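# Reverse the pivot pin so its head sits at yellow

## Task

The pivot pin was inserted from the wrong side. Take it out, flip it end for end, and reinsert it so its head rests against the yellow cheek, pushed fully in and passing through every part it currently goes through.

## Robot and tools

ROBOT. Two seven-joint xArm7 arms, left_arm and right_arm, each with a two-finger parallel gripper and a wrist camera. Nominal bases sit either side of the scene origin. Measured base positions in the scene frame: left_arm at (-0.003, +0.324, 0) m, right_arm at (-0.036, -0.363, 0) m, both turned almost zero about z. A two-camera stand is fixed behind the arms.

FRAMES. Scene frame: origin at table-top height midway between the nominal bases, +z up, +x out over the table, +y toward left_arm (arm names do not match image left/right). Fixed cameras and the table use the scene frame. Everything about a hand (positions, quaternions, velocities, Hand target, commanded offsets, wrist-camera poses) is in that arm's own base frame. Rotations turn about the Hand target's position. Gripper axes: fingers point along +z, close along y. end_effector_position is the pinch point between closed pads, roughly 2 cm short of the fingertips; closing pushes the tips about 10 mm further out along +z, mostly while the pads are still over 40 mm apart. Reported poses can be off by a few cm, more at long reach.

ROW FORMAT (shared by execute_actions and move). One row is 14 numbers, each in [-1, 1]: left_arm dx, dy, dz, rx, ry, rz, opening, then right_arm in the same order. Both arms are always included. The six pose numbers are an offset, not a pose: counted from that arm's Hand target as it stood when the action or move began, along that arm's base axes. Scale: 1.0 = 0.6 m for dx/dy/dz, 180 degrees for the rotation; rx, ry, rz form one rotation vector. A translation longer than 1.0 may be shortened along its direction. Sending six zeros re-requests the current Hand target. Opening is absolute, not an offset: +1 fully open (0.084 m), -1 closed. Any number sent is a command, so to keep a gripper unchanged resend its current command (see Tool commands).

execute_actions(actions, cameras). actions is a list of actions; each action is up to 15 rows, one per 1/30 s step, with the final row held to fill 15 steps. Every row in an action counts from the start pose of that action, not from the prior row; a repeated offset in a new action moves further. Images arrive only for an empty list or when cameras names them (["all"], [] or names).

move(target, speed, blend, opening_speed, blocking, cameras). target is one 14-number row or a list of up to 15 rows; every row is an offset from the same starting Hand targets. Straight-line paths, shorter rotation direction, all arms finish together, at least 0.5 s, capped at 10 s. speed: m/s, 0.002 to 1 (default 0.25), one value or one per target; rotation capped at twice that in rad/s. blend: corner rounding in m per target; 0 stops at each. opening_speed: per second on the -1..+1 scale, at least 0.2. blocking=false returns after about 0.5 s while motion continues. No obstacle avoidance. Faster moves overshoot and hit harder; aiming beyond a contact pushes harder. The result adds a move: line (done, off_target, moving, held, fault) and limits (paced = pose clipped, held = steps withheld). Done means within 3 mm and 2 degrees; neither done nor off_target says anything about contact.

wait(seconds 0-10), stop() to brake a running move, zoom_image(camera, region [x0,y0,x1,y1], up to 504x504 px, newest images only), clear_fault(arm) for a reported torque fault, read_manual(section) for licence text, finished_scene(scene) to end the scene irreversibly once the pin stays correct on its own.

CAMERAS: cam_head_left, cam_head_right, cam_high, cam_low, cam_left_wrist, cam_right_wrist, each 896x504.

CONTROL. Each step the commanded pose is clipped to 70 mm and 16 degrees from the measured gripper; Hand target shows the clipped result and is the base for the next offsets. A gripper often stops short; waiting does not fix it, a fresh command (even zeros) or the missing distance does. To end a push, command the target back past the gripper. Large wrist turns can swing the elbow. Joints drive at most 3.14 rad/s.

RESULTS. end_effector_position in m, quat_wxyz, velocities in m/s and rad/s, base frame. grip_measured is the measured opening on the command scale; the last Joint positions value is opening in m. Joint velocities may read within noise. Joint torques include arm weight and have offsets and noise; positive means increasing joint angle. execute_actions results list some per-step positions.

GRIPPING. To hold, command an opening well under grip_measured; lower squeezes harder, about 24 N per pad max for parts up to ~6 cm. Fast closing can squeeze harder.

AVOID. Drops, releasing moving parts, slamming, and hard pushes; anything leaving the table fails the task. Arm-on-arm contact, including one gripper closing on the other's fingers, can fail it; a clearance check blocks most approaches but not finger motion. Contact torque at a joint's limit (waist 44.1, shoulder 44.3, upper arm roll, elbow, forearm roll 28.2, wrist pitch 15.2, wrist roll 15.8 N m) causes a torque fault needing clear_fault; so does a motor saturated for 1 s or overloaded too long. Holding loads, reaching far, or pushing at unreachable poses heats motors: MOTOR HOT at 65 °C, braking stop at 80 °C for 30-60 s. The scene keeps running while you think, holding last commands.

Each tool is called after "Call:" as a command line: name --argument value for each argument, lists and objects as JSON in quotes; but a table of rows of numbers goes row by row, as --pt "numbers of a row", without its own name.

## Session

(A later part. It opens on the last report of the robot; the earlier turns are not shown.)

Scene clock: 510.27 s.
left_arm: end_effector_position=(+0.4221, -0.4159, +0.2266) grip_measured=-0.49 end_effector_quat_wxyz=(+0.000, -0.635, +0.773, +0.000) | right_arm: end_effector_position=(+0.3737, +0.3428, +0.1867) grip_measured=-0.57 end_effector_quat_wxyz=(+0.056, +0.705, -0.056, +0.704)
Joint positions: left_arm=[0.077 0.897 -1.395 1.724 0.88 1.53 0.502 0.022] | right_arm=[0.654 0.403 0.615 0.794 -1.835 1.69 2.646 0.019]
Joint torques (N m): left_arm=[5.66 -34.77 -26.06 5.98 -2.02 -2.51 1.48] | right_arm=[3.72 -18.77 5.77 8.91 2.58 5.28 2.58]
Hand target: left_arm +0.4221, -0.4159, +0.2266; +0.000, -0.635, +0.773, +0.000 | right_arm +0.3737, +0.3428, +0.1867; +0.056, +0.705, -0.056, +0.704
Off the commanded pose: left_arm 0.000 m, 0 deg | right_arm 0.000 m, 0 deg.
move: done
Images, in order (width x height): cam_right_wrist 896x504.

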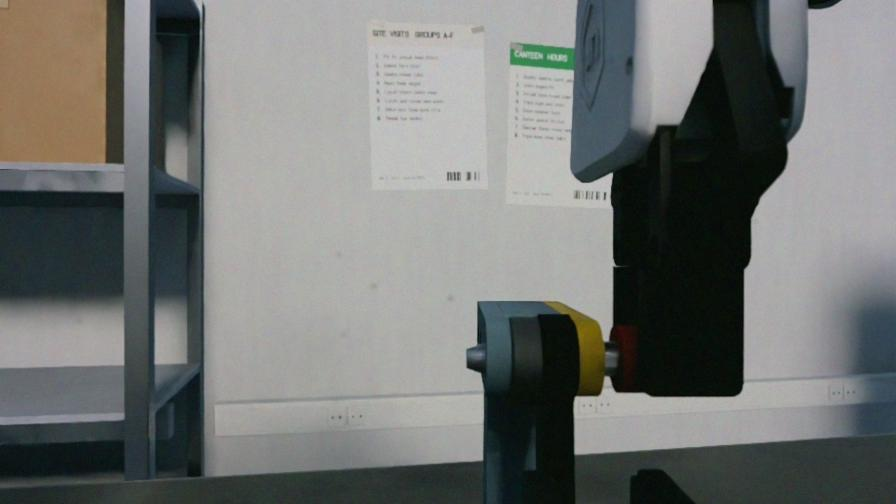

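Call:
move --target '[0.0011,0.0055,0,0,0,0,-0.9,0,0,0,0,0,0,-0.55]' --speed 0.02 --cameras '["cam_right_wrist"]'

Call:
zoom_image --camera "cam_right_wrist" --region '[450, 280, 690, 420]'

Scene clock: 520.03 s.
left_arm: end_effector_position=(+0.4227, -0.4126, +0.2266) grip_measured=-0.49 end_effector_quat_wxyz=(+0.000, -0.635, +0.773, +0.000) | right_arm: end_effector_position=(+0.3737, +0.3428, +0.1867) grip_measured=-0.57 end_effector_quat_wxyz=(+0.056, +0.705, -0.056, +0.704)
Joint positions: left_arm=[0.09 0.895 -1.399 1.714 0.879 1.528 0.504 0.022] | right_arm=[0.654 0.403 0.615 0.794 -1.835 1.69 2.646 0.019]
Joint torques (N m): left_arm=[4.72 -34.36 -25.89 5.65 -2.16 -2.16 1.42] | right_arm=[3.74 -18.66 5.79 9.12 2.54 5.24 2.58]
Hand target: left_arm +0.4227, -0.4126, +0.2266; +0.000, -0.635, +0.773, +0.000 | right_arm +0.3737, +0.3428, +0.1867; +0.056, +0.705, -0.056, +0.704
Off the commanded pose: left_arm 0.000 m, 0 deg | right_arm 0.000 m, 0 deg.
move: done
Images, in order (width x height): cam_right_wrist 896x504.

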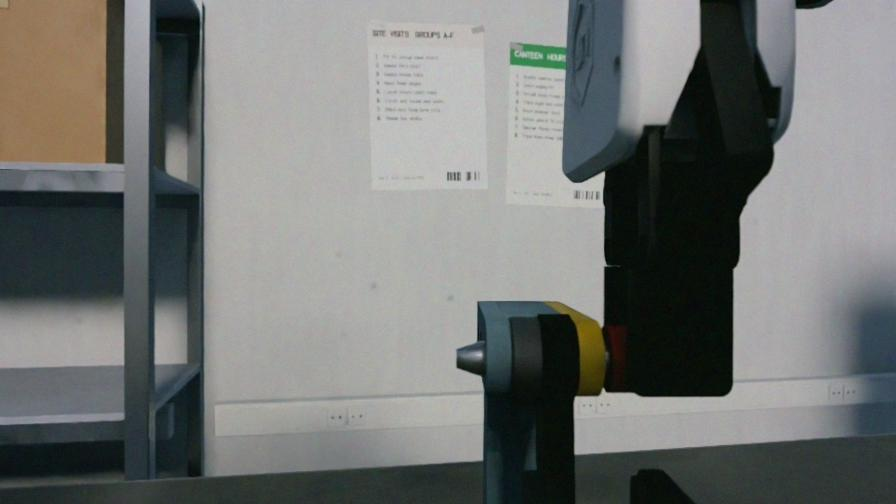

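Scaled by 2.100 from the camera's 896x504 image, which has a finer 1280x720 frame.

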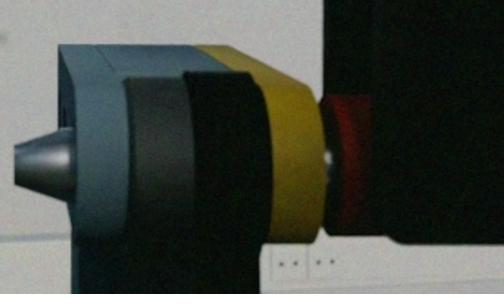

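Call:
move --target '[0.0007,0.0033,0,0,0,0,-0.9,0,0,0,0,0,0,-0.55]' --speed 0.01 --cameras '["cam_right_wrist"]'

Call:
zoom_image --camera "cam_right_wrist" --region '[450, 280, 690, 420]'

Scene clock: 525.17 s.
left_arm: end_effector_position=(+0.4231, -0.4107, +0.2266) grip_measured=-0.49 end_effector_quat_wxyz=(+0.000, -0.635, +0.773, +0.000) | right_arm: end_effector_position=(+0.3737, +0.3428, +0.1867) grip_measured=-0.57 end_effector_quat_wxyz=(+0.056, +0.705, -0.056, +0.704)
Joint positions: left_arm=[0.098 0.894 -1.402 1.708 0.878 1.527 0.506 0.022] | right_arm=[0.654 0.403 0.615 0.794 -1.835 1.69 2.646 0.019]
Joint torques (N m): left_arm=[5.41 -33.81 -26.45 5.54 -2.17 -2.13 1.49] | right_arm=[3.56 -18.8 5.8 9.14 2.46 5.26 2.56]
Hand target: left_arm +0.4231, -0.4106, +0.2266; +0.000, -0.635, +0.773, +0.000 | right_arm +0.3737, +0.3428, +0.1867; +0.056, +0.705, -0.056, +0.704
Off the commanded pose: left_arm 0.000 m, 0 deg | right_arm 0.000 m, 0 deg.
move: done
Images, in order (width x height): cam_right_wrist 896x504.

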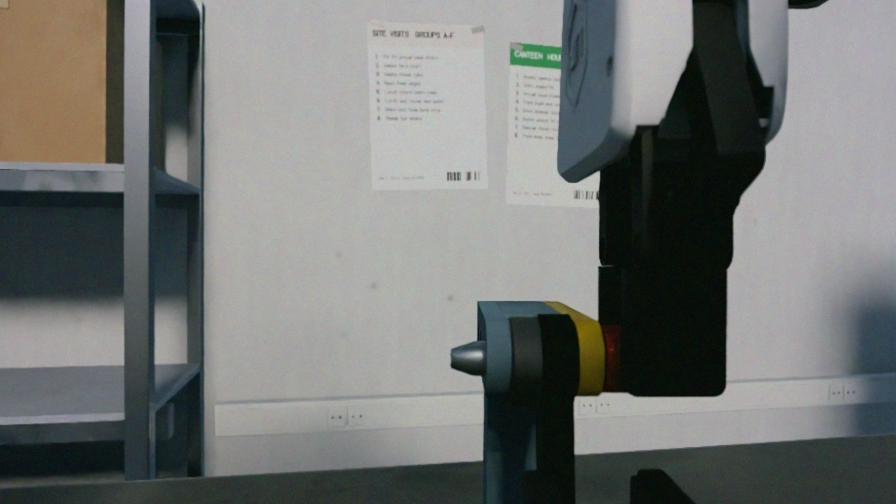

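Scaled by 2.100 from the camera's 896x504 image, which has a finer 1280x720 frame.

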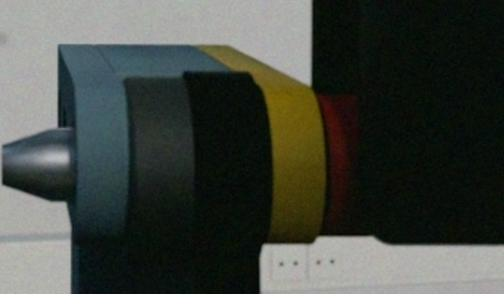

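Call:
move --target '[0.0004,0.0019,0,0,0,0,-0.85,0,0,0,0,0,0,-0.55]' --speed 0.01 --cameras '["cam_right_wrist"]'

Call:
zoom_image --camera "cam_right_wrist" --region '[450, 280, 690, 420]'

Scene clock: 530.27 s.
left_arm: end_effector_position=(+0.4234, -0.4095, +0.2266) grip_measured=-0.49 end_effector_quat_wxyz=(+0.000, -0.635, +0.773, +0.000) | right_arm: end_effector_position=(+0.3737, +0.3428, +0.1867) grip_measured=-0.57 end_effector_quat_wxyz=(+0.056, +0.705, -0.056, +0.704)
Joint positions: left_arm=[0.102 0.893 -1.404 1.704 0.878 1.526 0.506 0.022] | right_arm=[0.654 0.403 0.615 0.794 -1.835 1.69 2.646 0.019]
Joint torques (N m): left_arm=[5.91 -34.35 -25.8 5.7 -1.99 -1.79 1.46] | right_arm=[3.52 -18.69 5.85 9.18 2.52 5.21 2.49]
Hand target: left_arm +0.4234, -0.4095, +0.2266; +0.000, -0.635, +0.773, +0.000 | right_arm +0.3737, +0.3428, +0.1867; +0.056, +0.705, -0.056, +0.704
Off the commanded pose: left_arm 0.000 m, 0 deg | right_arm 0.000 m, 0 deg.
move: done
Images, in order (width x height): cam_right_wrist 896x504.

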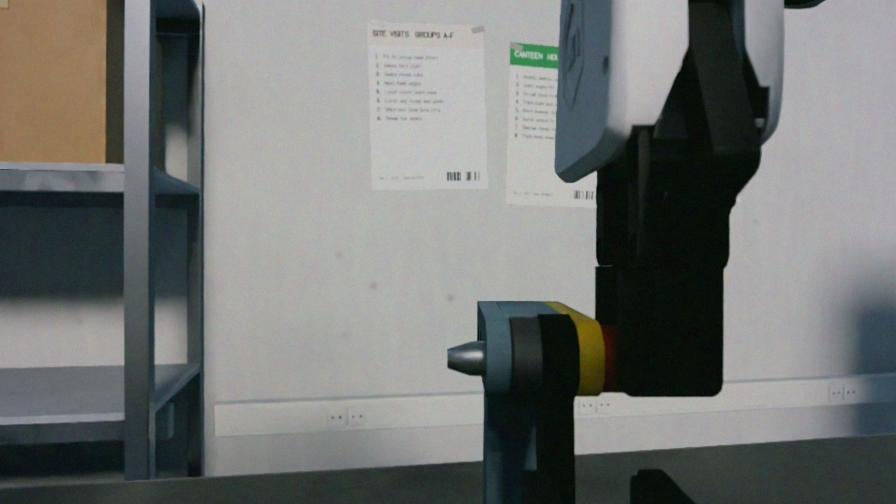

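Scaled by 2.100 from the camera's 896x504 image, which has a finer 1280x720 frame.

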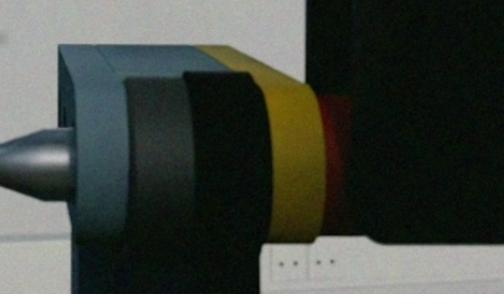

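Call:
move --target '[0.0006,0.0029,0,0,0,0,-0.85,0,0,0,0,0,0,-0.55]' --speed 0.01 --cameras '["cam_right_wrist"]'

Call:
zoom_image --camera "cam_right_wrist" --region '[440, 280, 680, 420]'

Scene clock: 535.07 s.
left_arm: end_effector_position=(+0.4237, -0.4080, +0.2266) grip_measured=-0.49 end_effector_quat_wxyz=(+0.000, -0.635, +0.773, +0.000) | right_arm: end_effector_position=(+0.3737, +0.3428, +0.1867) grip_measured=-0.57 end_effector_quat_wxyz=(+0.056, +0.705, -0.056, +0.704)
Joint positions: left_arm=[0.109 0.892 -1.406 1.699 0.877 1.524 0.508 0.022] | right_arm=[0.654 0.403 0.615 0.794 -1.835 1.69 2.646 0.019]
Joint torques (N m): left_arm=[17.63 -39.62 -20.09 5.39 -2.03 10.88 1.16] | right_arm=[3.62 -18.84 5.84 9.24 2.47 5.17 2.57]
Hand target: left_arm +0.4237, -0.4077, +0.2266; +0.000, -0.635, +0.773, +0.000 | right_arm +0.3737, +0.3428, +0.1867; +0.056, +0.705, -0.056, +0.704
Off the commanded pose: left_arm 0.000 m, 0 deg | right_arm 0.000 m, 0 deg.
move: done
Images, in order (width x height): cam_right_wrist 896x504.

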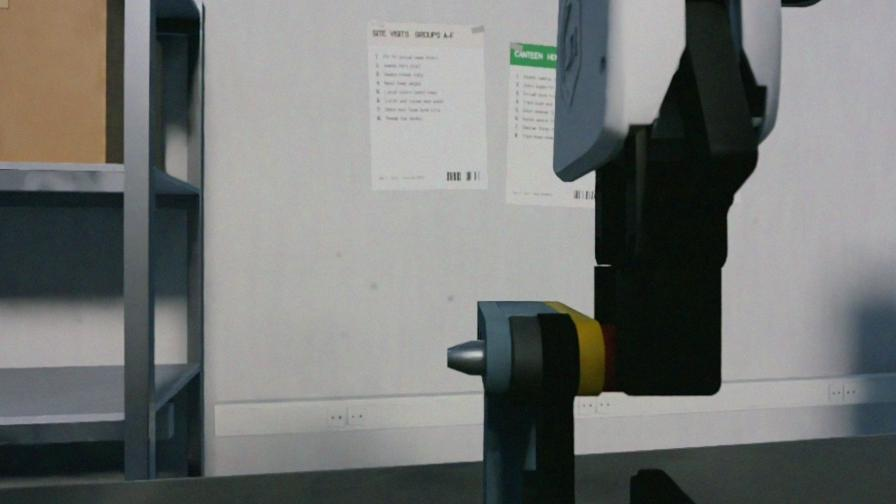

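Scaled by 2.100 from the camera's 896x504 image, which has a finer 1280x720 frame.

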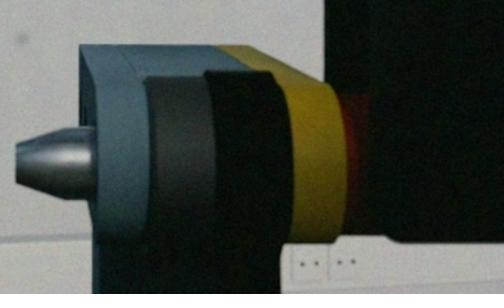

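Call:
move --pt "-0.0001 -0.0007 0 0 0 0 0 0 0 0 0 0 0 -0.55" --pt "-0.0001 -0.0007 0.2 0 0 0 0 0 0 0 0 0 0 -0.55" --speed '[0.02,0.15]' --opening_speed 1 --cameras '["cam_right_wrist","cam_high"]'

Call:
zoom_image --camera "cam_right_wrist" --region '[440, 280, 680, 420]'

Scene clock: 547.40 s.
left_arm: end_effector_position=(+0.4237, -0.4081, +0.3466) grip_measured=-0.01 end_effector_quat_wxyz=(+0.000, -0.635, +0.773, +0.000) | right_arm: end_effector_position=(+0.3737, +0.3428, +0.1867) grip_measured=-0.57 end_effector_quat_wxyz=(+0.056, +0.705, -0.056, +0.704)
Joint positions: left_arm=[-0.08 0.803 -1.4 2.094 0.82 1.814 0.611 0.044] | right_arm=[0.654 0.403 0.615 0.794 -1.835 1.69 2.646 0.019]
Joint torques (N m): left_arm=[-8.15 -21.65 -10.81 12.9 1.48 -0.3 1.77] | right_arm=[3.41 -18.83 5.87 9.57 2.29 5.18 2.63]
Hand target: left_arm +0.4237, -0.4082, +0.3466; +0.000, -0.635, +0.773, +0.000 | right_arm +0.3737, +0.3428, +0.1867; +0.056, +0.705, -0.056, +0.704
Off the commanded pose: left_arm 0.000 m, 0 deg | right_arm 0.000 m, 0 deg.
move: done
Images, in order (width x height): cam_high 896x504, cam_right_wrist 896x504.

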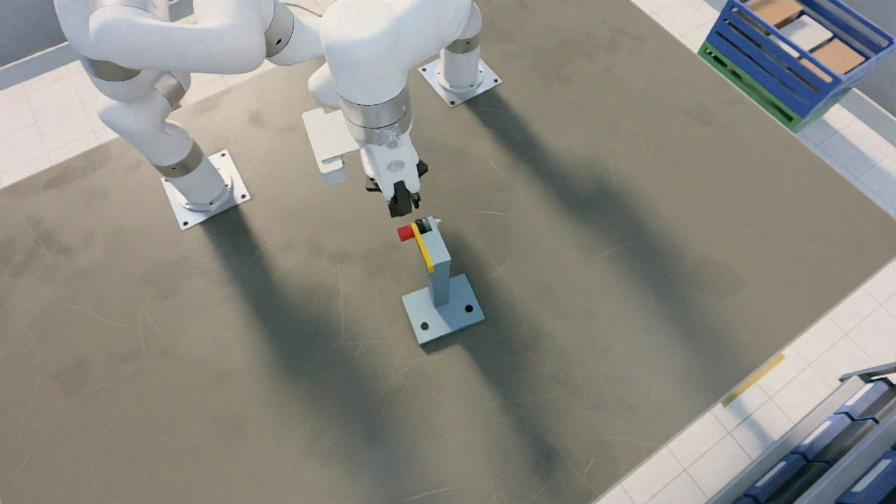

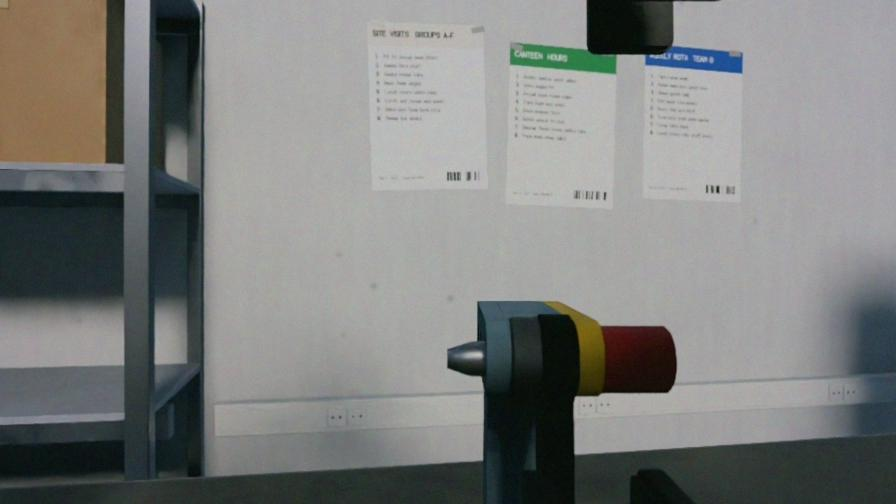

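Scaled by 2.100 from the camera's 896x504 image, which has a finer 1280x720 frame.

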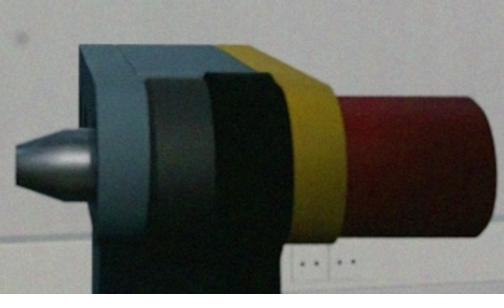

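Seated.

Call:
finished_scene --scene 1

The scene is finished: the task was done.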